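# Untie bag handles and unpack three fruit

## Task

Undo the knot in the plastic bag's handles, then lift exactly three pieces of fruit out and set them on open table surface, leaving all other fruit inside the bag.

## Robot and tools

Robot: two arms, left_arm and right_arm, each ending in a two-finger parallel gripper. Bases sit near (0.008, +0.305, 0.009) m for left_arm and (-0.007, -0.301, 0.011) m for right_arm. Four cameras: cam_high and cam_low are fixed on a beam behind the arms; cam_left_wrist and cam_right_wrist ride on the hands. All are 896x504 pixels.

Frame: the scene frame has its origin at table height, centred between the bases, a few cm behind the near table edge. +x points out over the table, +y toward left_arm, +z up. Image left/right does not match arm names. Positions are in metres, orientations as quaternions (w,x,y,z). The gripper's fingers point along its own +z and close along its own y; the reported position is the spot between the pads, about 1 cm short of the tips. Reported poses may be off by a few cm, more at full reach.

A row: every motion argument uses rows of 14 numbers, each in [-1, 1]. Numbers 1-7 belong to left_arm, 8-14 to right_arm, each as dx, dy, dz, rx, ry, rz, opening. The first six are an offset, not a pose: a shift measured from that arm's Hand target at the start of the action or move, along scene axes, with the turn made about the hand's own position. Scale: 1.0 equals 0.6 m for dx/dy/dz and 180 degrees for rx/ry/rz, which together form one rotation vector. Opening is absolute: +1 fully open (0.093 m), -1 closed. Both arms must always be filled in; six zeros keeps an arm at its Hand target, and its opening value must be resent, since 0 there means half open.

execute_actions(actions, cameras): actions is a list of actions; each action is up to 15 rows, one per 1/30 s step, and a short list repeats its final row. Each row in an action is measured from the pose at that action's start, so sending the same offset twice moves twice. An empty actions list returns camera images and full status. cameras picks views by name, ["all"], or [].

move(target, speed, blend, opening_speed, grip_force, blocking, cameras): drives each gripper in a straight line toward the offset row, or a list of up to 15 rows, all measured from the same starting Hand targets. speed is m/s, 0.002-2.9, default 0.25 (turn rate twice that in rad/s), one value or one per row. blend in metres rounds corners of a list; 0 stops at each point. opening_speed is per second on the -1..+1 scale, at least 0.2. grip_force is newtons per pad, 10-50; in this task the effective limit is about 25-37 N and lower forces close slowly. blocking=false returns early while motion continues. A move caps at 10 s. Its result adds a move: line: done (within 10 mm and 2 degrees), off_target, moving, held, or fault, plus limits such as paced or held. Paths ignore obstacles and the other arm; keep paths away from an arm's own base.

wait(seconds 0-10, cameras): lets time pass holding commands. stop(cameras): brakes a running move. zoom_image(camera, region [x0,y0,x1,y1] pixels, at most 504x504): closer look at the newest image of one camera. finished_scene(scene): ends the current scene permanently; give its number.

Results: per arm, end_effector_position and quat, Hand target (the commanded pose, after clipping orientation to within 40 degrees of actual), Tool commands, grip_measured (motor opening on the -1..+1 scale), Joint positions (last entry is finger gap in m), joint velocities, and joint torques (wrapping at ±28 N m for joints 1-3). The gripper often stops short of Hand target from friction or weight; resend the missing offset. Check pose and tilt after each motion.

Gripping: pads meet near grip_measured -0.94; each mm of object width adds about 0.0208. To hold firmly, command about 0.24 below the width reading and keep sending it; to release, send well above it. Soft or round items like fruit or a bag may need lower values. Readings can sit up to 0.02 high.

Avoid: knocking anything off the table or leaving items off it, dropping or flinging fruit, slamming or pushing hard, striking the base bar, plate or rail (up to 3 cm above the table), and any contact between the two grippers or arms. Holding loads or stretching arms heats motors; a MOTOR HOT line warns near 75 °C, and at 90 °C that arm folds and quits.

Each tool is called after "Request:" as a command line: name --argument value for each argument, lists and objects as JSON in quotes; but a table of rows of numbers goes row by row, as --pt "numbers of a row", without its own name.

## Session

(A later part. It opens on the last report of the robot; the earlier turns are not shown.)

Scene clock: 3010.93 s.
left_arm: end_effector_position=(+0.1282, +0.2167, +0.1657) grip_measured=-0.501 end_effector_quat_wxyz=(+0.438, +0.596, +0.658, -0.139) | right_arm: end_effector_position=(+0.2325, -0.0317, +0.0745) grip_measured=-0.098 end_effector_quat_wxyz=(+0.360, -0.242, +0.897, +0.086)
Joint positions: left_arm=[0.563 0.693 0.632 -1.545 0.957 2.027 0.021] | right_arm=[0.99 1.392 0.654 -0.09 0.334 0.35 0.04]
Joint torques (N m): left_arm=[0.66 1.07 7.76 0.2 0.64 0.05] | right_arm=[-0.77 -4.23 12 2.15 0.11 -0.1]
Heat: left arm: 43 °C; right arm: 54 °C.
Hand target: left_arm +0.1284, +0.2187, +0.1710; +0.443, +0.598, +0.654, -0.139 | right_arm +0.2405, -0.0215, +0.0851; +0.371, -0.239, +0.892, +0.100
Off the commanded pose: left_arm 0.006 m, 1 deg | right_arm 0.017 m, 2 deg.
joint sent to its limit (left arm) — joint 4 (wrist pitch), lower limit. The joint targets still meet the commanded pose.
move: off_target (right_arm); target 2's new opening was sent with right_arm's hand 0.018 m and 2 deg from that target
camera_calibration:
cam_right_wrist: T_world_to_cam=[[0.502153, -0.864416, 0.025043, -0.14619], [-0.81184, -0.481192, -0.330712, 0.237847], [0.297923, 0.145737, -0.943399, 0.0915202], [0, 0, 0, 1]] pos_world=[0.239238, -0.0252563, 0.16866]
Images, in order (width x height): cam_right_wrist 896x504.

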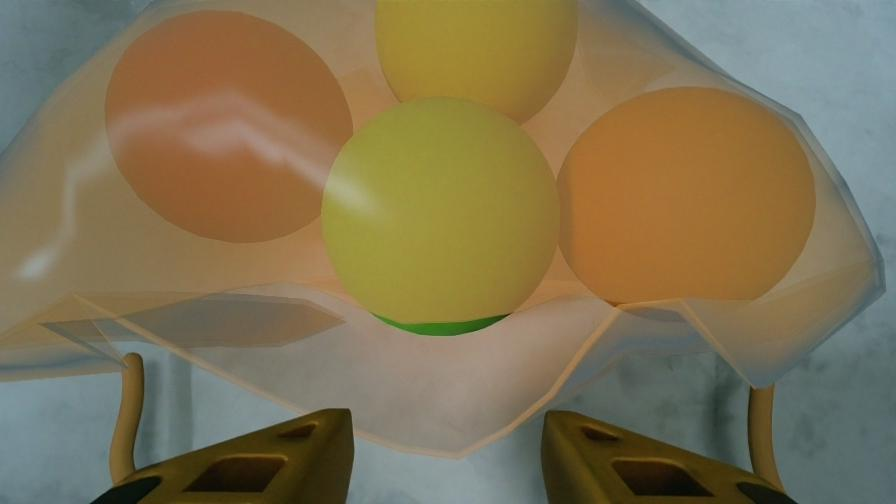

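Request:
move --target '[0,0,0,0,0,0,-0.5, 0.004,-0.001,-0.08,0,0,0,-0.1]' --speed 0.06 --cameras '["cam_right_wrist","cam_low"]'

Request:
zoom_image --camera "cam_low" --region '[240, 240, 430, 370]'

Scene clock: 3026.07 s.
left_arm: end_effector_position=(+0.1282, +0.2167, +0.1657) grip_measured=-0.501 end_effector_quat_wxyz=(+0.438, +0.596, +0.658, -0.139) | right_arm: end_effector_position=(+0.2432, -0.0189, +0.0427) grip_measured=-0.098 end_effector_quat_wxyz=(+0.375, -0.237, +0.891, +0.101)
Joint positions: left_arm=[0.563 0.693 0.632 -1.545 0.957 2.027 0.021] | right_arm=[0.981 1.542 0.601 0.16 0.326 0.344 0.04]
Joint torques (N m): left_arm=[0.62 1.14 7.82 0.19 0.64 0.05] | right_arm=[-0.79 -4.89 6.45 2.18 0.04 -0.07]
Heat: left arm: 43 °C; right arm: 57 °C.
Hand target: left_arm +0.1284, +0.2187, +0.1710; +0.443, +0.598, +0.654, -0.139 | right_arm +0.2428, -0.0221, +0.0369; +0.371, -0.239, +0.892, +0.100
Off the commanded pose: left_arm 0.006 m, 1 deg | right_arm 0.006 m, 1 deg.
joint sent to its limit (left arm) — joint 4 (wrist pitch), lower limit. The joint targets still meet the commanded pose.
move: done
camera_calibration:
cam_right_wrist: T_world_to_cam=[[0.502753, -0.86442, 0.00411242, -0.138883], [-0.803144, -0.468863, -0.367596, 0.241978], [0.319686, 0.181507, -0.929977, 0.0512979], [0, 0, 0, 1]] pos_world=[0.247768, -0.0159094, 0.137227]
Images, in order (width x height): cam_low 896x504, cam_right_wrist 896x504.

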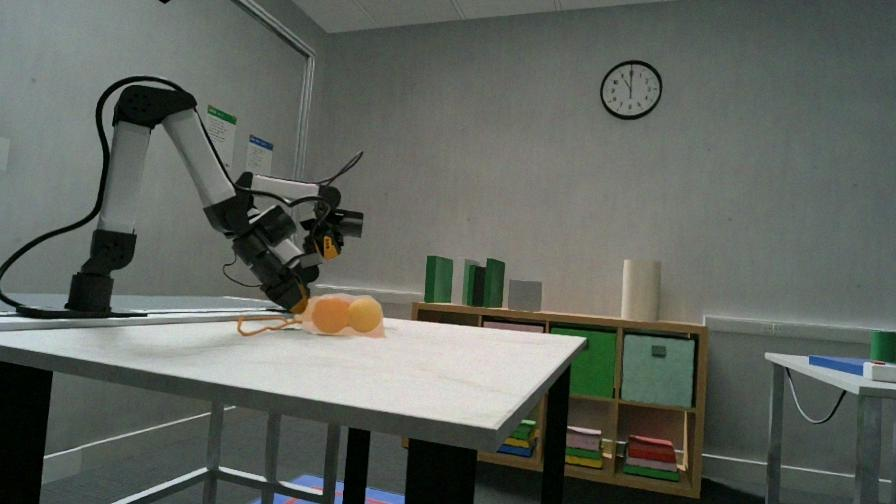

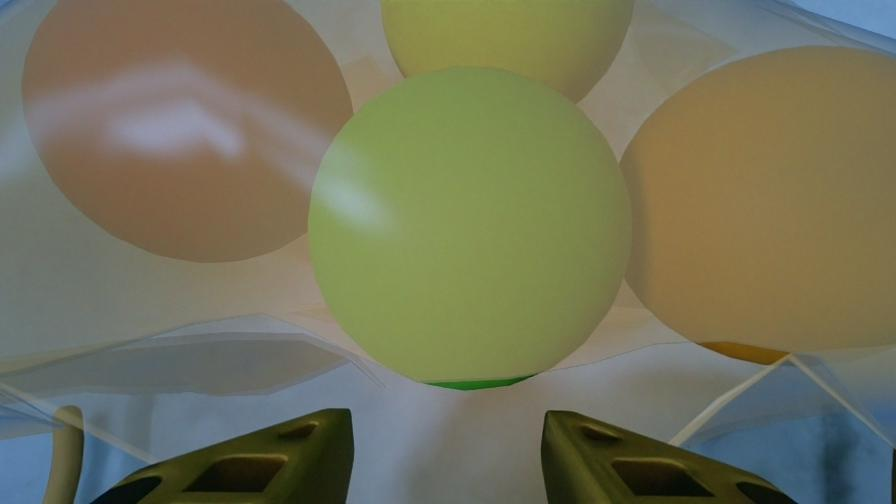

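Scaled by 2.653 from the camera's 896x504 image, which has a finer 1280x720 frame.

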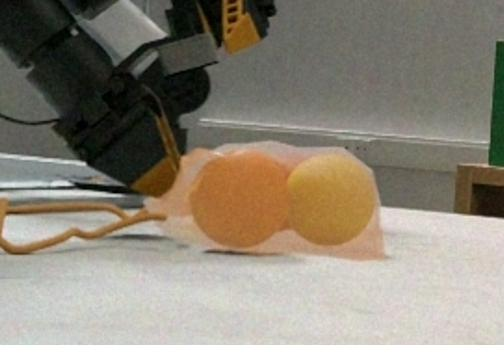

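Request:
move --target '[0,0,0,0,0,0,-0.5, 0.004,-0.007,0.0,0,0,0,0.85]' --speed 0.04 --opening_speed 0.5 --cameras '["cam_right_wrist"]'

Scene clock: 3034.63 s.
left_arm: end_effector_position=(+0.1282, +0.2167, +0.1657) grip_measured=-0.501 end_effector_quat_wxyz=(+0.438, +0.596, +0.658, -0.139) | right_arm: end_effector_position=(+0.2456, -0.0232, +0.0404) grip_measured=+0.848 end_effector_quat_wxyz=(+0.372, -0.237, +0.892, +0.099)
Joint positions: left_arm=[0.563 0.693 0.632 -1.545 0.957 2.027 0.021] | right_arm=[0.964 1.542 0.593 0.167 0.314 0.331 0.086]
Joint torques (N m): left_arm=[0.69 1.07 7.79 0.19 0.64 0.05] | right_arm=[-0.7 -5.63 6.41 2.21 0.07 -0.07]
Heat: left arm: 43 °C; right arm: 55 °C.
Hand target: left_arm +0.1284, +0.2187, +0.1710; +0.443, +0.598, +0.654, -0.139 | right_arm +0.2452, -0.0263, +0.0369; +0.371, -0.239, +0.892, +0.100
Off the commanded pose: left_arm 0.006 m, 1 deg | right_arm 0.005 m, 0 deg.
joint sent to its limit (left arm) — joint 4 (wrist pitch), lower limit. The joint targets still meet the commanded pose.
move: done
camera_calibration:
cam_right_wrist: T_world_to_cam=[[0.502914, -0.864309, 0.00691936, -0.144022], [-0.804228, -0.470858, -0.362643, 0.241031], [0.316694, 0.176814, -0.931902, 0.0499263], [0, 0, 0, 1]] pos_world=[0.250464, -0.019816, 0.134931]
Images, in order (width x height): cam_right_wrist 896x504.

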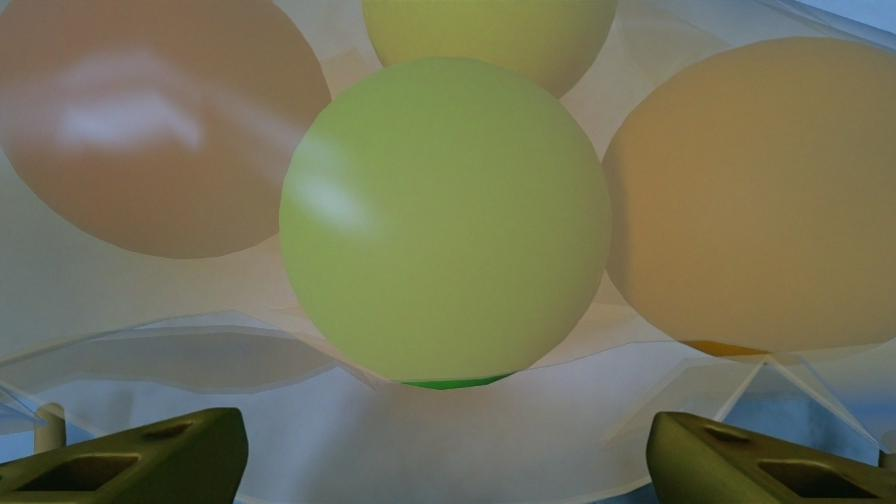

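Request:
move --pt "0 0 0 0 0 0 -0.5 0.042 0.0243 0.006 0 0 0 0.85" --pt "0 0 0 0 0 0 -0.5 0.0793 0.0458 0.009 0 0 0 0.85" --speed 0.05 --blend 0.01 --cameras '["cam_right_wrist","cam_low","cam_left_wrist"]'

Request:
zoom_image --camera "cam_low" --region '[240, 240, 430, 370]'

Scene clock: 3049.33 s.
left_arm: end_effector_position=(+0.1282, +0.2167, +0.1657) grip_measured=-0.501 end_effector_quat_wxyz=(+0.438, +0.596, +0.658, -0.139) | right_arm: end_effector_position=(+0.2878, -0.0025, +0.0402) grip_measured=+0.848 end_effector_quat_wxyz=(+0.372, -0.237, +0.892, +0.099)
Joint positions: left_arm=[0.563 0.693 0.632 -1.545 0.957 2.027 0.021] | right_arm=[0.887 1.689 0.754 0.168 0.26 0.275 0.086]
Joint torques (N m): left_arm=[0.61 1.1 7.79 0.19 0.65 0.05] | right_arm=[-0.75 -5.94 10.89 1.88 0.01 -0.09]
Heat: left arm: 43 °C; right arm: 53 °C.
Hand target: left_arm +0.1284, +0.2187, +0.1710; +0.443, +0.598, +0.654, -0.139 | right_arm +0.2929, +0.0012, +0.0425; +0.371, -0.239, +0.892, +0.100
Off the commanded pose: left_arm 0.006 m, 1 deg | right_arm 0.007 m, 0 deg.
joint sent to its limit (left arm) — joint 4 (wrist pitch), lower limit. The joint targets still meet the commanded pose.
move: done
camera_calibration:
cam_left_wrist: T_world_to_cam=[[-0.909112, -0.241885, -0.339126, 0.224342], [-0.077733, 0.898341, -0.432368, -0.0733405], [0.409234, -0.36671, -0.835495, 0.254437], [0, 0, 0, 1]] pos_world=[0.0941268, 0.213454, 0.256951]
cam_right_wrist: T_world_to_cam=[[0.50192, -0.864887, 0.00689855, -0.147058], [-0.804804, -0.469944, -0.36255, 0.284799], [0.316807, 0.176419, -0.931939, 0.0326879], [0, 0, 0, 1]] pos_world=[0.292663, 0.000884626, 0.134732]
Images, in order (width x height): cam_low 896x504, cam_left_wrist 896x504, cam_right_wrist 896x504.

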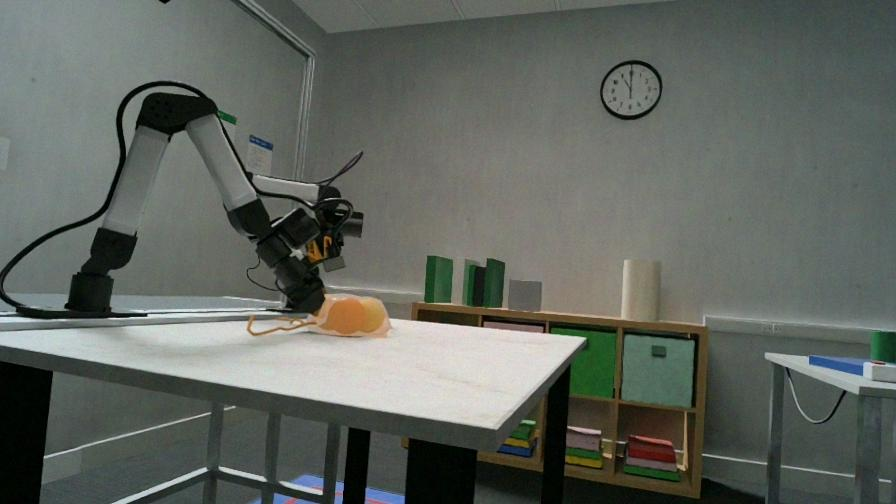

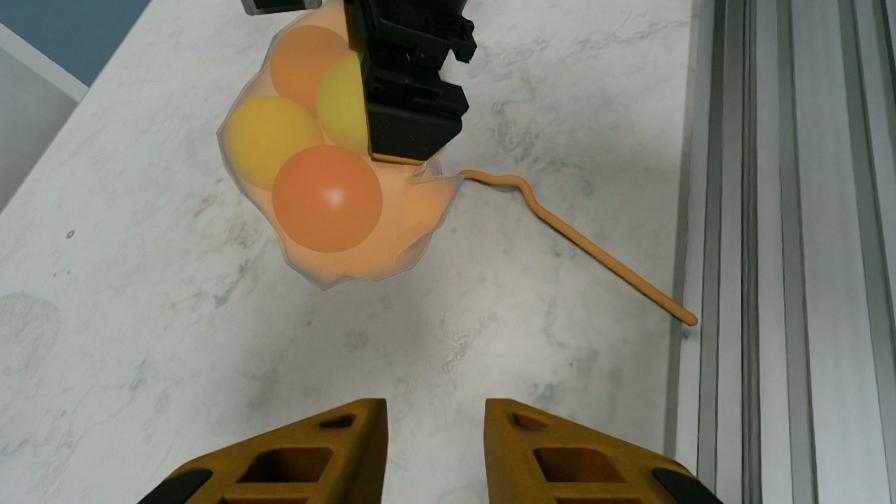

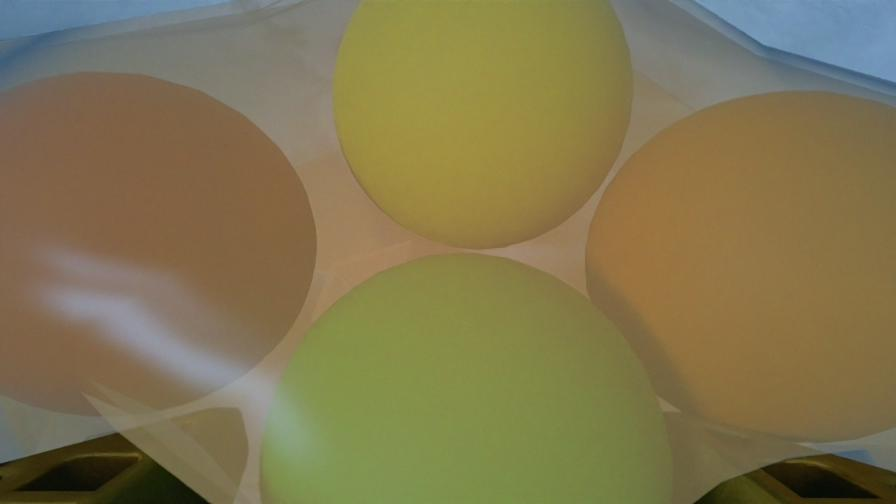

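Scaled by 2.653 from the camera's 896x504 image, which has a finer 1280x720 frame.

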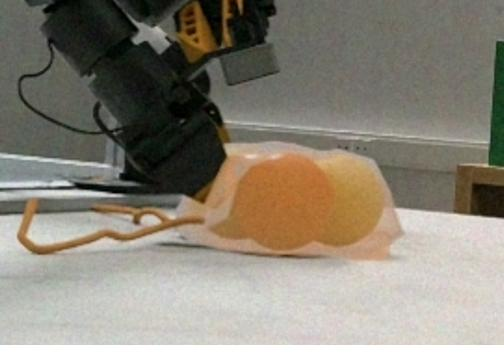

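Request:
move --target '[0,0,0,0,0,0,-0.5, 0.0,0.0,0.0,0,0,0,0.2]' --speed 0.05 --opening_speed 0.4 --cameras '["cam_right_wrist"]'

Scene clock: 3057.47 s.
left_arm: end_effector_position=(+0.1282, +0.2167, +0.1657) grip_measured=-0.501 end_effector_quat_wxyz=(+0.438, +0.596, +0.658, -0.139) | right_arm: end_effector_position=(+0.2877, -0.0024, +0.0402) grip_measured=+0.331 end_effector_quat_wxyz=(+0.372, -0.237, +0.892, +0.099)
Joint positions: left_arm=[0.563 0.693 0.632 -1.545 0.957 2.027 0.021] | right_arm=[0.887 1.689 0.754 0.168 0.259 0.274 0.061]
Joint torques (N m): left_arm=[0.68 1.16 7.8 0.19 0.67 0.05] | right_arm=[-0.83 -6 10.88 1.87 0.05 -0.08]
Heat: left arm: 43 °C; right arm: 55 °C.
Hand target: left_arm +0.1284, +0.2187, +0.1710; +0.443, +0.598, +0.654, -0.139 | right_arm +0.2929, +0.0012, +0.0425; +0.371, -0.239, +0.892, +0.100
Off the commanded pose: left_arm 0.006 m, 1 deg | right_arm 0.007 m, 0 deg.
joint sent to its limit (left arm) — joint 4 (wrist pitch), lower limit. The joint targets still meet the commanded pose.
move: done
camera_calibration:
cam_right_wrist: T_world_to_cam=[[0.502852, -0.864344, 0.00696845, -0.147118], [-0.804345, -0.470867, -0.362372, 0.284655], [0.316496, 0.176615, -0.932007, 0.0327844], [0, 0, 0, 1]] pos_world=[0.292563, 0.00108385, 0.134732]
Images, in order (width x height): cam_right_wrist 896x504.

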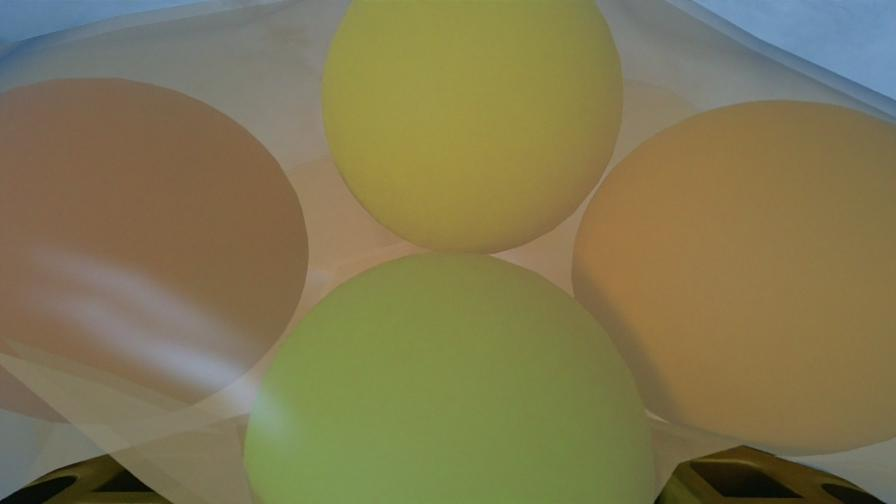

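Request:
move --pt "0 0 0 0 0 0 -0.5 -0.05 -0.029 0.01 0 0 0 0.2" --pt "0 0 0 0 0 0 -0.5 -0.125 -0.072 0.05 0 0 0 0.2" --speed 0.06 --blend 0.02 --cameras '["cam_right_wrist","cam_left_wrist","cam_low"]'

Request:
zoom_image --camera "cam_low" --region '[220, 240, 410, 370]'

Scene clock: 3077.77 s.
left_arm: end_effector_position=(+0.1282, +0.2167, +0.1657) grip_measured=-0.501 end_effector_quat_wxyz=(+0.438, +0.596, +0.658, -0.139) | right_arm: end_effector_position=(+0.2211, -0.0370, +0.0710) grip_measured=+0.331 end_effector_quat_wxyz=(+0.368, -0.243, +0.892, +0.103)
Joint positions: left_arm=[0.563 0.693 0.632 -1.545 0.957 2.027 0.021] | right_arm=[1.008 1.34 0.573 -0.028 0.33 0.358 0.061]
Joint torques (N m): left_arm=[0.68 1.09 7.8 0.18 0.64 0.05] | right_arm=[0.38 -7.04 6.98 1.86 0.38 0.07]
Heat: left arm: 43 °C; right arm: 56 °C.
Hand target: left_arm +0.1284, +0.2187, +0.1710; +0.443, +0.598, +0.654, -0.139 | right_arm +0.2179, -0.0420, +0.0725; +0.371, -0.239, +0.892, +0.100
Off the commanded pose: left_arm 0.006 m, 1 deg | right_arm 0.006 m, 1 deg.
joint sent to its limit (left arm) — joint 4 (wrist pitch), lower limit. The joint targets still meet the commanded pose.
move: done; blend cut to 0.0175 m at target 1
camera_calibration:
cam_left_wrist: T_world_to_cam=[[-0.909112, -0.241885, -0.339126, 0.224342], [-0.077733, 0.898341, -0.432368, -0.0733405], [0.409234, -0.36671, -0.835495, 0.254437], [0, 0, 0, 1]] pos_world=[0.0941268, 0.213454, 0.256951]
cam_right_wrist: T_world_to_cam=[[0.514553, -0.857458, 0.00113255, -0.145696], [-0.800847, -0.481053, -0.356695, 0.224437], [0.306396, 0.182632, -0.93422, 0.0912146], [0, 0, 0, 1]] pos_world=[0.22676, -0.033621, 0.165435]
Images, in order (width x height): cam_low 896x504, cam_left_wrist 896x504, cam_right_wrist 896x504.

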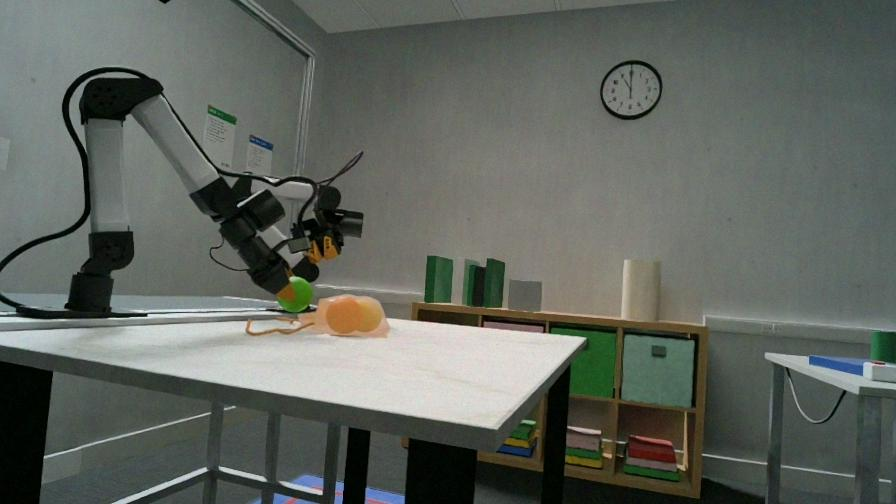

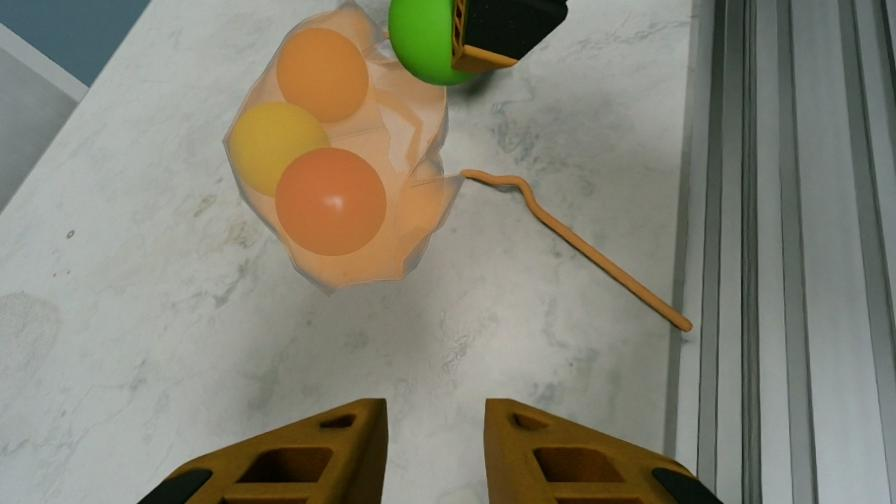

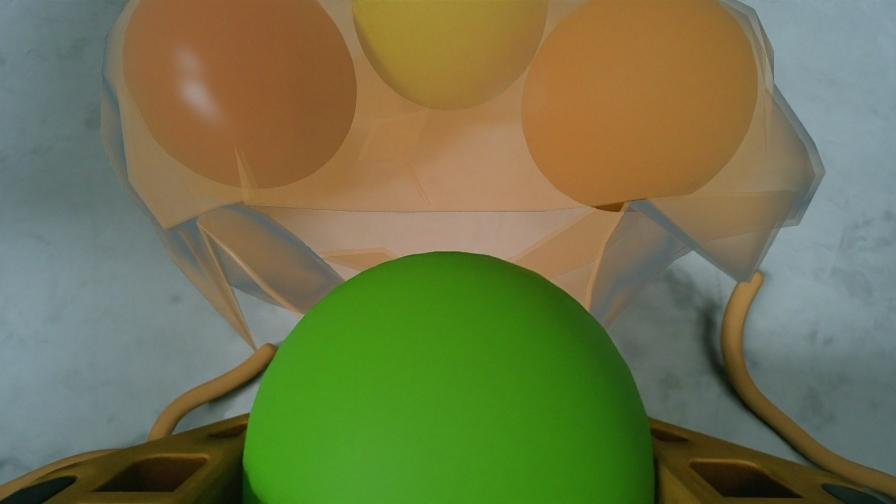

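Scaled by 2.653 from the camera's 896x504 image, which has a finer 1280x720 frame.

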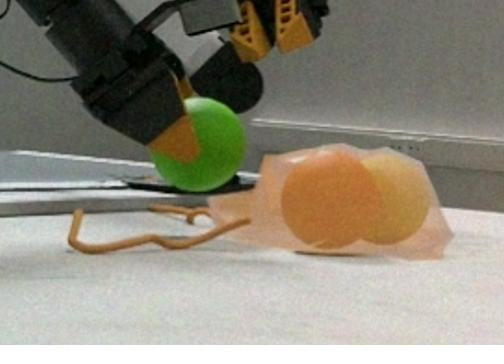

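Request:
move --pt "0 0 0 0 0 0 -0.5 -0.0 -0.03 0.096 0 0 0 0.2" --pt "0 0 0 0 0 0 -0.5 0.2368 -0.5217 0.0625 0 0 -0.194 0.2" --pt "0 0 0 0 0 0 -0.5 0.2368 -0.5217 -0.0375 0 0 -0.194 0.2" --speed '[0.1,0.16,0.08]' --blend 0.03 --cameras '["cam_right_wrist","cam_low","cam_high"]'

Request:
zoom_image --camera "cam_low" --region '[220, 240, 410, 370]'

Scene clock: 3101.73 s.
left_arm: end_effector_position=(+0.1282, +0.2167, +0.1657) grip_measured=-0.501 end_effector_quat_wxyz=(+0.438, +0.596, +0.658, -0.139) | right_arm: end_effector_position=(+0.3595, -0.3552, +0.0526) grip_measured=+0.331 end_effector_quat_wxyz=(+0.380, +0.041, +0.924, -0.018)
Joint positions: left_arm=[0.563 0.693 0.632 -1.545 0.957 2.027 0.021] | right_arm=[-0.212 1.498 0.574 0.151 -0.112 -0.048 0.061]
Joint torques (N m): left_arm=[0.66 1.14 7.82 0.2 0.64 0.05] | right_arm=[-0.42 -4.52 6.91 2.38 -0.08 -0.04]
Heat: left arm: 43 °C; right arm: 54 °C.
Hand target: left_arm +0.1284, +0.2187, +0.1710; +0.443, +0.598, +0.654, -0.139 | right_arm +0.3600, -0.3551, +0.0501; +0.384, +0.039, +0.922, -0.016
Off the commanded pose: left_arm 0.006 m, 1 deg | right_arm 0.003 m, 1 deg.
joint sent to its limit (left arm) — joint 4 (wrist pitch), lower limit. The joint targets still meet the commanded pose.
move: done
camera_calibration:
cam_right_wrist: T_world_to_cam=[[-0.0829582, -0.996521, 0.00798865, -0.324746], [-0.932863, 0.074834, -0.352373, 0.420337], [0.350549, -0.0366845, -0.935826, -0.0039216], [0, 0, 0, 1]] pos_world=[0.366551, -0.355216, 0.14704]
Images, in order (width x height): cam_high 896x504, cam_low 896x504, cam_right_wrist 896x504.

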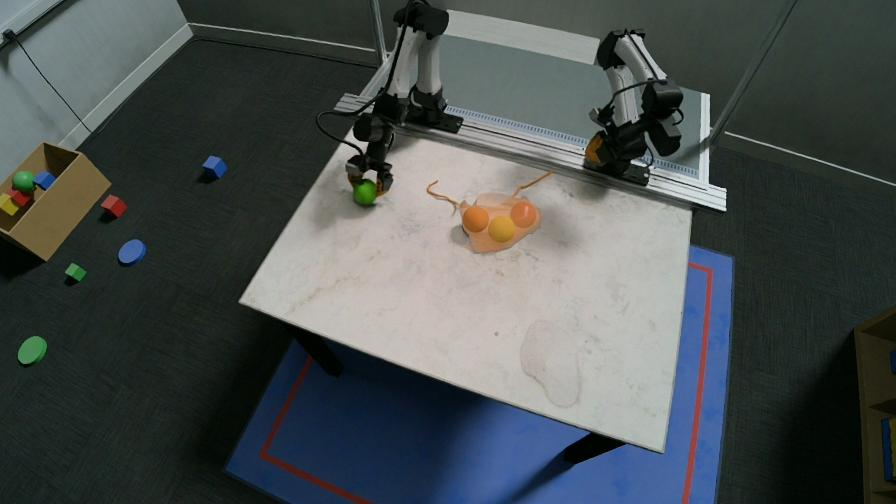

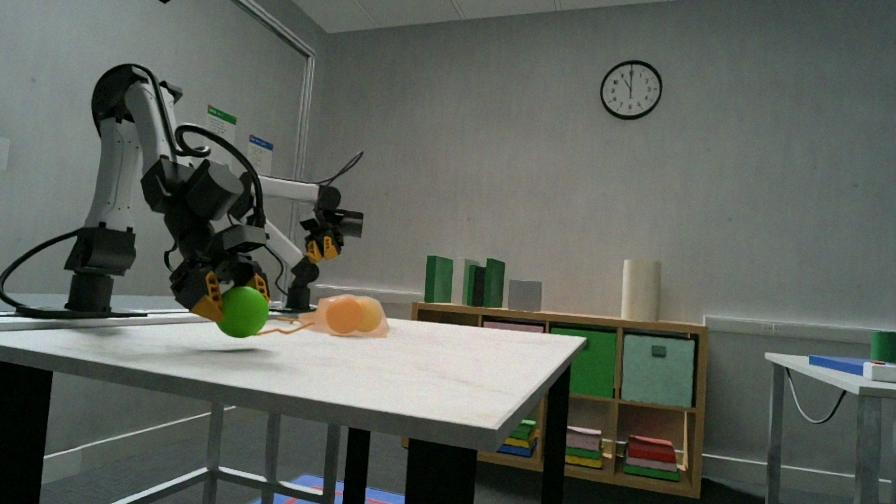

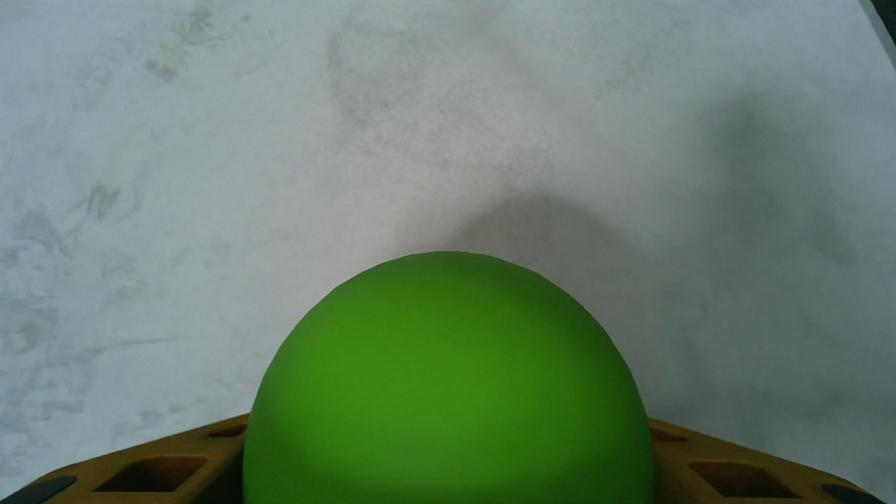

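Scaled by 2.653 from the camera's 896x504 image, which has a finer 1280x720 frame.

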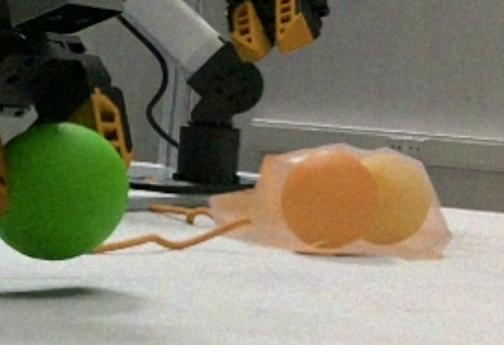

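Request:
move --target '[0,0,0,0,0,0,-0.5, 0,0,-0.02,0,0,0,0.2]' --speed 0.05 --cameras '["cam_low"]'

Request:
zoom_image --camera "cam_low" --region '[190, 270, 310, 360]'

Scene clock: 3109.30 s.
left_arm: end_effector_position=(+0.1282, +0.2167, +0.1657) grip_measured=-0.501 end_effector_quat_wxyz=(+0.438, +0.596, +0.658, -0.139) | right_arm: end_effector_position=(+0.3600, -0.3559, +0.0409) grip_measured=+0.331 end_effector_quat_wxyz=(+0.380, +0.041, +0.924, -0.018)
Joint positions: left_arm=[0.563 0.693 0.632 -1.545 0.957 2.027 0.021] | right_arm=[-0.212 1.542 0.552 0.218 -0.112 -0.048 0.061]
Joint torques (N m): left_arm=[0.62 1.1 7.73 0.18 0.64 0.04] | right_arm=[-0.17 -4.72 6.56 2.41 -0.03 -0.03]
Heat: left arm: 43 °C; right arm: 53 °C.
Hand target: left_arm +0.1284, +0.2187, +0.1710; +0.443, +0.598, +0.654, -0.139 | right_arm +0.3599, -0.3551, +0.0381; +0.384, +0.039, +0.922, -0.016
Off the commanded pose: left_arm 0.006 m, 1 deg | right_arm 0.003 m, 1 deg.
joint sent to its limit (left arm) — joint 4 (wrist pitch), lower limit. The joint targets still meet the commanded pose.
move: done
Images, in order (width x height): cam_low 896x504.

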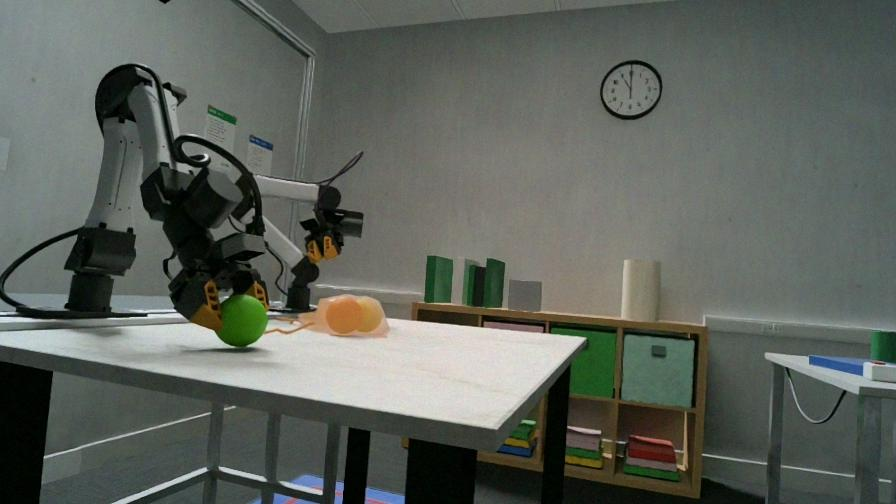

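Scaled by 4.200 from the camera's 896x504 image, which has a finer 1280x720 frame.

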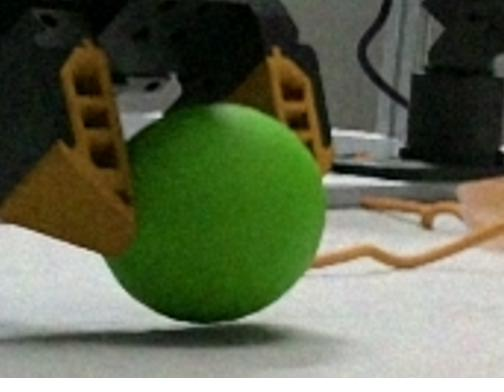

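Request:
move --target '[0,0,0,0,0,0,-0.5, 0,0,-0.0085,0,0,0,0.2]' --speed 0.03 --cameras '["cam_low"]'

Request:
zoom_image --camera "cam_low" --region '[190, 270, 310, 360]'

Scene clock: 3115.13 s.
left_arm: end_effector_position=(+0.1282, +0.2167, +0.1657) grip_measured=-0.501 end_effector_quat_wxyz=(+0.438, +0.596, +0.658, -0.139) | right_arm: end_effector_position=(+0.3612, -0.3563, +0.0375) grip_measured=+0.331 end_effector_quat_wxyz=(+0.383, +0.041, +0.923, -0.018)
Joint positions: left_arm=[0.563 0.693 0.632 -1.545 0.957 2.027 0.021] | right_arm=[-0.212 1.559 0.545 0.248 -0.112 -0.048 0.061]
Joint torques (N m): left_arm=[0.65 1.16 7.77 0.19 0.64 0.06] | right_arm=[-0.08 -4.57 6.16 2.41 -0.1 -0.01]
Heat: left arm: 43 °C; right arm: 53 °C.
Hand target: left_arm +0.1284, +0.2187, +0.1710; +0.443, +0.598, +0.654, -0.139 | right_arm +0.3599, -0.3551, +0.0329; +0.384, +0.039, +0.922, -0.016
Off the commanded pose: left_arm 0.006 m, 1 deg | right_arm 0.005 m, 0 deg.
joint sent to its limit (left arm) — joint 4 (wrist pitch), lower limit. The joint targets still meet the commanded pose.
move: done
Images, in order (width x height): cam_low 896x504.

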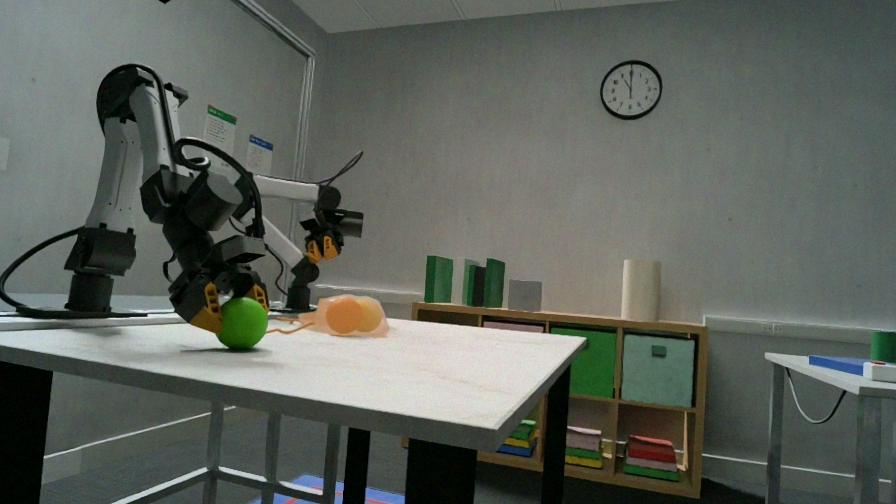

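Scaled by 4.200 from the camera's 896x504 image, which has a finer 1280x720 frame.

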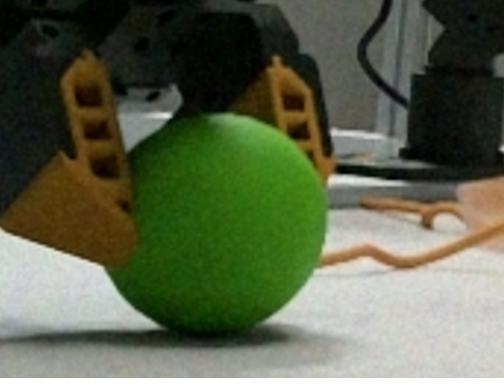

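Request:
move --pt "0 0 0 0 0 0 -0.5 0 0 -0.003 0 0 0 0.2" --pt "0 0 0 0 0 0 -0.5 0 0 -0.003 0 0 0 0.9" --pt "0 0 0 0 0 0 -0.5 -0.13 0.011 0.13 0 0 0 0.9" --pt "0 0 0 0 0 0 -0.5 -0.18 0.2 0.20 0 0 0.1 0.9" --speed '[0.03,0.03,0.06,0.15]' --opening_speed 0.4 --cameras '["cam_low","cam_right_wrist"]'

Request:
zoom_image --camera "cam_low" --region '[190, 250, 410, 370]'

Scene clock: 3132.43 s.
left_arm: end_effector_position=(+0.1282, +0.2167, +0.1657) grip_measured=-0.501 end_effector_quat_wxyz=(+0.438, +0.596, +0.658, -0.139) | right_arm: end_effector_position=(+0.2487, -0.2355, +0.1376) grip_measured=+0.898 end_effector_quat_wxyz=(+0.367, -0.109, +0.922, +0.047)
Joint positions: left_arm=[0.563 0.693 0.632 -1.545 0.957 2.027 0.021] | right_arm=[0.185 0.79 0.568 -0.556 -0.062 -0.002 0.088]
Joint torques (N m): left_arm=[0.65 1.14 7.76 0.19 0.64 0.05] | right_arm=[0.39 -1.94 13.26 1.87 0.14 0.1]
Heat: left arm: 43 °C; right arm: 52 °C.
Hand target: left_arm +0.1284, +0.2187, +0.1710; +0.443, +0.598, +0.654, -0.139 | right_arm +0.2519, -0.2351, +0.1530; +0.382, -0.106, +0.917, +0.044
Off the commanded pose: left_arm 0.006 m, 1 deg | right_arm 0.016 m, 2 deg.
joint sent to its limit (left arm) — joint 4 (wrist pitch), lower limit. The joint targets still meet the commanded pose.
move: off_target (right_arm)
camera_calibration:
cam_right_wrist: T_world_to_cam=[[0.24266, -0.970111, -0.0000117656, -0.28905], [-0.914988, -0.228868, -0.332291, 0.259201], [0.322356, 0.0806444, -0.943177, 0.154507], [0, 0, 0, 1]] pos_world=[0.2575, -0.233548, 0.231854]
Images, in order (width x height): cam_low 896x504, cam_right_wrist 896x504.

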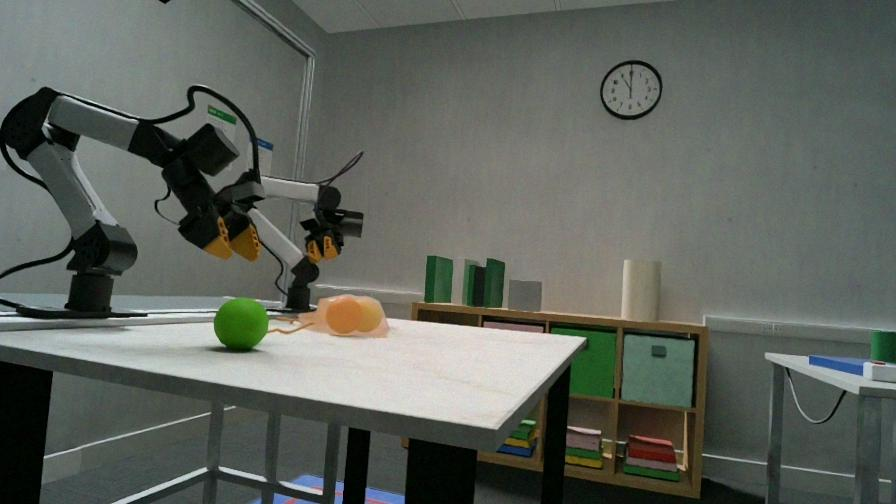

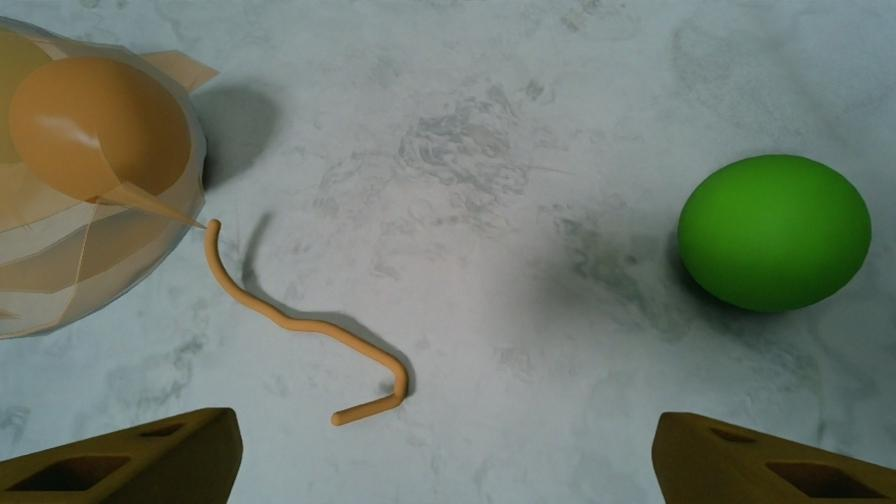

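Scaled by 2.291 from the camera's 896x504 image, which has a finer 1280x720 frame.

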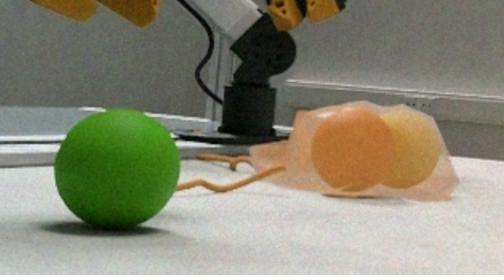

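Request:
move --target '[0,0,0,0,0,0,-0.5, -0.078,0.19,0.03,0,0,0.09,0.85]' --speed 0.15 --cameras '["cam_right_wrist","cam_left_wrist","cam_high"]'

Request:
zoom_image --camera "cam_high" --region '[400, 130, 570, 285]'

Scene clock: 3141.13 s.
left_arm: end_effector_position=(+0.1282, +0.2167, +0.1657) grip_measured=-0.501 end_effector_quat_wxyz=(+0.438, +0.596, +0.658, -0.139) | right_arm: end_effector_position=(+0.2026, -0.1233, +0.1587) grip_measured=+0.852 end_effector_quat_wxyz=(+0.364, -0.239, +0.895, +0.097)
Joint positions: left_arm=[0.563 0.693 0.632 -1.545 0.957 2.027 0.021] | right_arm=[0.812 0.835 0.669 -0.608 0.2 0.224 0.086]
Joint torques (N m): left_arm=[0.64 1.06 7.72 0.2 0.64 0.05] | right_arm=[0.36 -0.76 13.52 1.88 0.3 0.06]
Heat: left arm: 43 °C; right arm: 55 °C.
Hand target: left_arm +0.1284, +0.2187, +0.1710; +0.443, +0.598, +0.654, -0.139 | right_arm +0.2051, -0.1211, +0.1710; +0.372, -0.234, +0.893, +0.097
Off the commanded pose: left_arm 0.006 m, 1 deg | right_arm 0.013 m, 1 deg.
joint sent to its limit (left arm) — joint 4 (wrist pitch), lower limit. The joint targets still meet the commanded pose.
move: off_target (right_arm)
camera_calibration:
cam_left_wrist: T_world_to_cam=[[-0.909112, -0.241885, -0.339126, 0.224342], [-0.077733, 0.898341, -0.432368, -0.0733405], [0.409234, -0.36671, -0.835495, 0.254437], [0, 0, 0, 1]] pos_world=[0.0941268, 0.213454, 0.256951]
cam_right_wrist: T_world_to_cam=[[0.503906, -0.86373, 0.00702501, -0.209889], [-0.809834, -0.47526, -0.343944, 0.199882], [0.300413, 0.167626, -0.938964, 0.194708], [0, 0, 0, 1]] pos_world=[0.209143, -0.118929, 0.253046]
Images, in order (width x height): cam_high 896x504, cam_left_wrist 896x504, cam_right_wrist 896x504.

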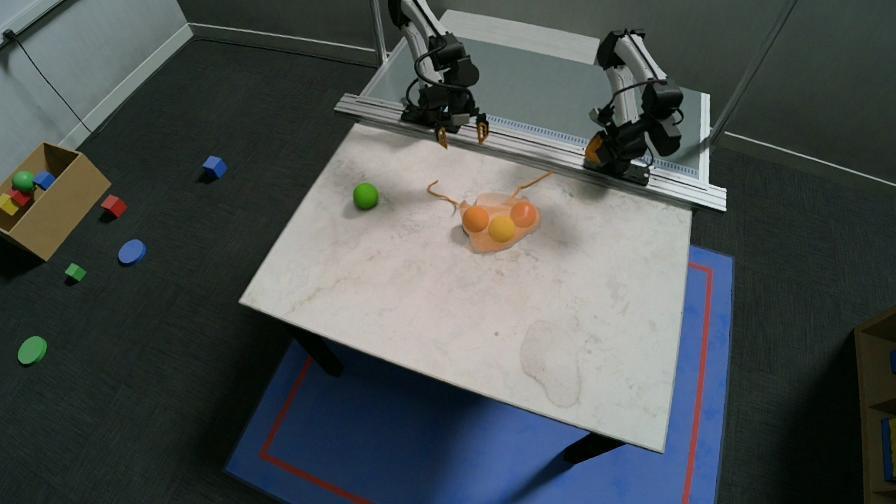

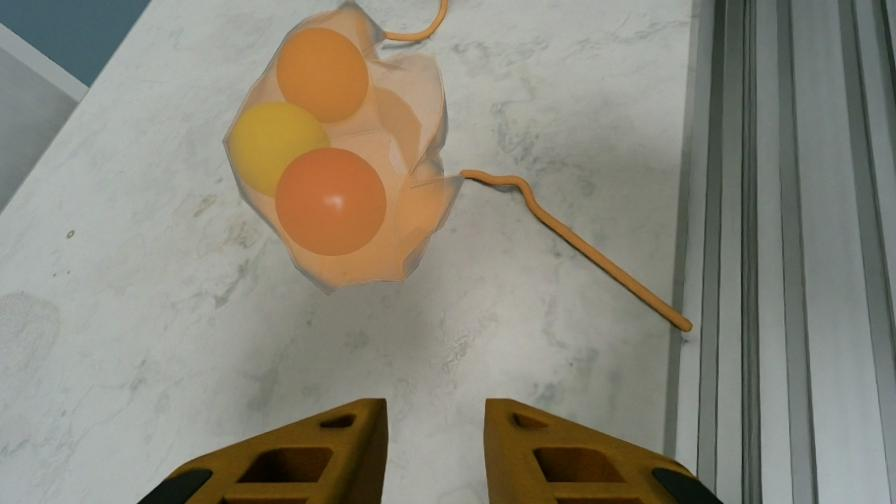

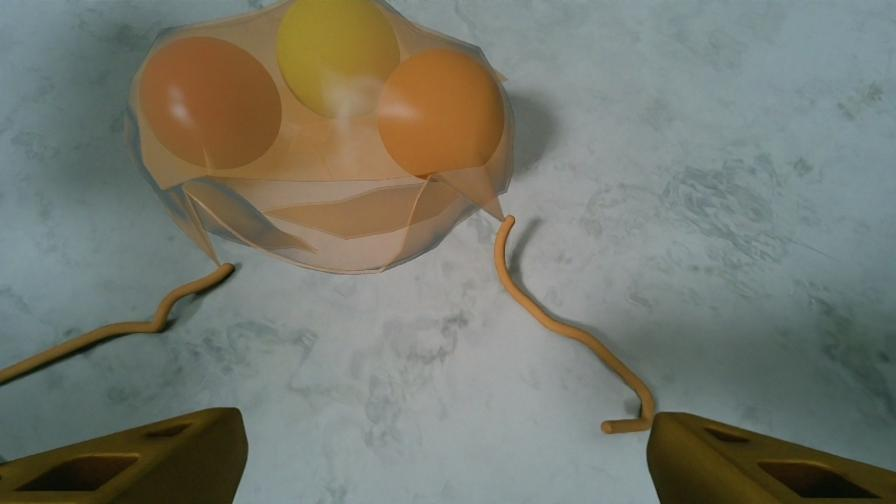

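Scaled by 2.965 from the camera's 896x504 image, which has a finer 1280x720 frame.

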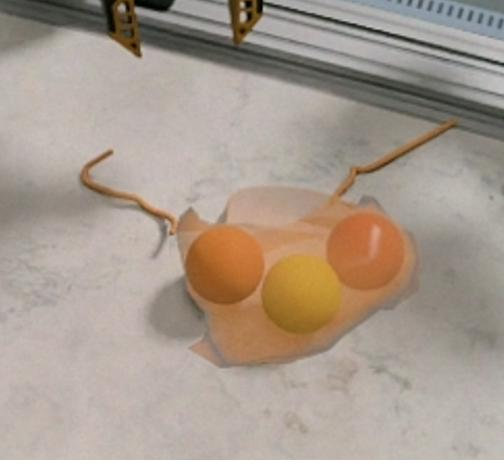

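Request:
move --target '[0,0,0,0,0,0,-0.5, 0.0098,0.130,-0.152,0,0,0,0.1]' --speed 0.12 --cameras '["cam_right_wrist"]'

Scene clock: 3208.80 s.
left_arm: end_effector_position=(+0.1282, +0.2167, +0.1657) grip_measured=-0.501 end_effector_quat_wxyz=(+0.438, +0.596, +0.658, -0.139) | right_arm: end_effector_position=(+0.2120, -0.0416, +0.0845) grip_measured=+0.102 end_effector_quat_wxyz=(+0.370, -0.236, +0.893, +0.101)
Joint positions: left_arm=[0.563 0.693 0.632 -1.545 0.957 2.027 0.021] | right_arm=[1.039 1.27 0.584 -0.118 0.362 0.392 0.05]
Joint torques (N m): left_arm=[0.61 1.06 7.79 0.19 0.65 0.05] | right_arm=[0.43 -3.4 7.32 2.15 0.38 0.07]
Heat: left arm: 43 °C; right arm: 62 °C.
Hand target: left_arm +0.1284, +0.2187, +0.1710; +0.443, +0.598, +0.654, -0.139 | right_arm +0.2109, -0.0432, +0.0797; +0.372, -0.234, +0.893, +0.097
Off the commanded pose: left_arm 0.006 m, 1 deg | right_arm 0.005 m, 1 deg.
joint sent to its limit (left arm) — joint 4 (wrist pitch), lower limit. The joint targets still meet the commanded pose.
move: done
camera_calibration:
cam_right_wrist: T_world_to_cam=[[0.502917, -0.864334, 0.00078088, -0.142789], [-0.806448, -0.469561, -0.35938, 0.221588], [0.310991, 0.180108, -0.933191, 0.106288], [0, 0, 0, 1]] pos_world=[0.217456, -0.0385114, 0.178933]
Images, in order (width x height): cam_right_wrist 896x504.

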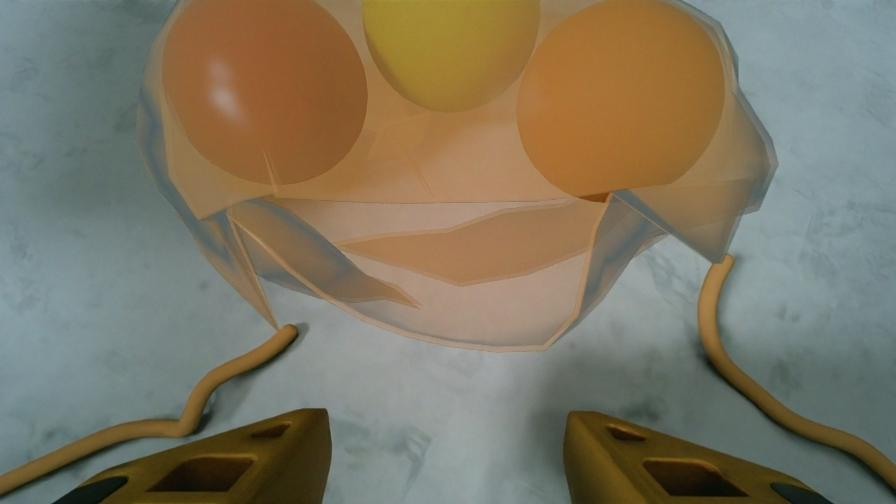

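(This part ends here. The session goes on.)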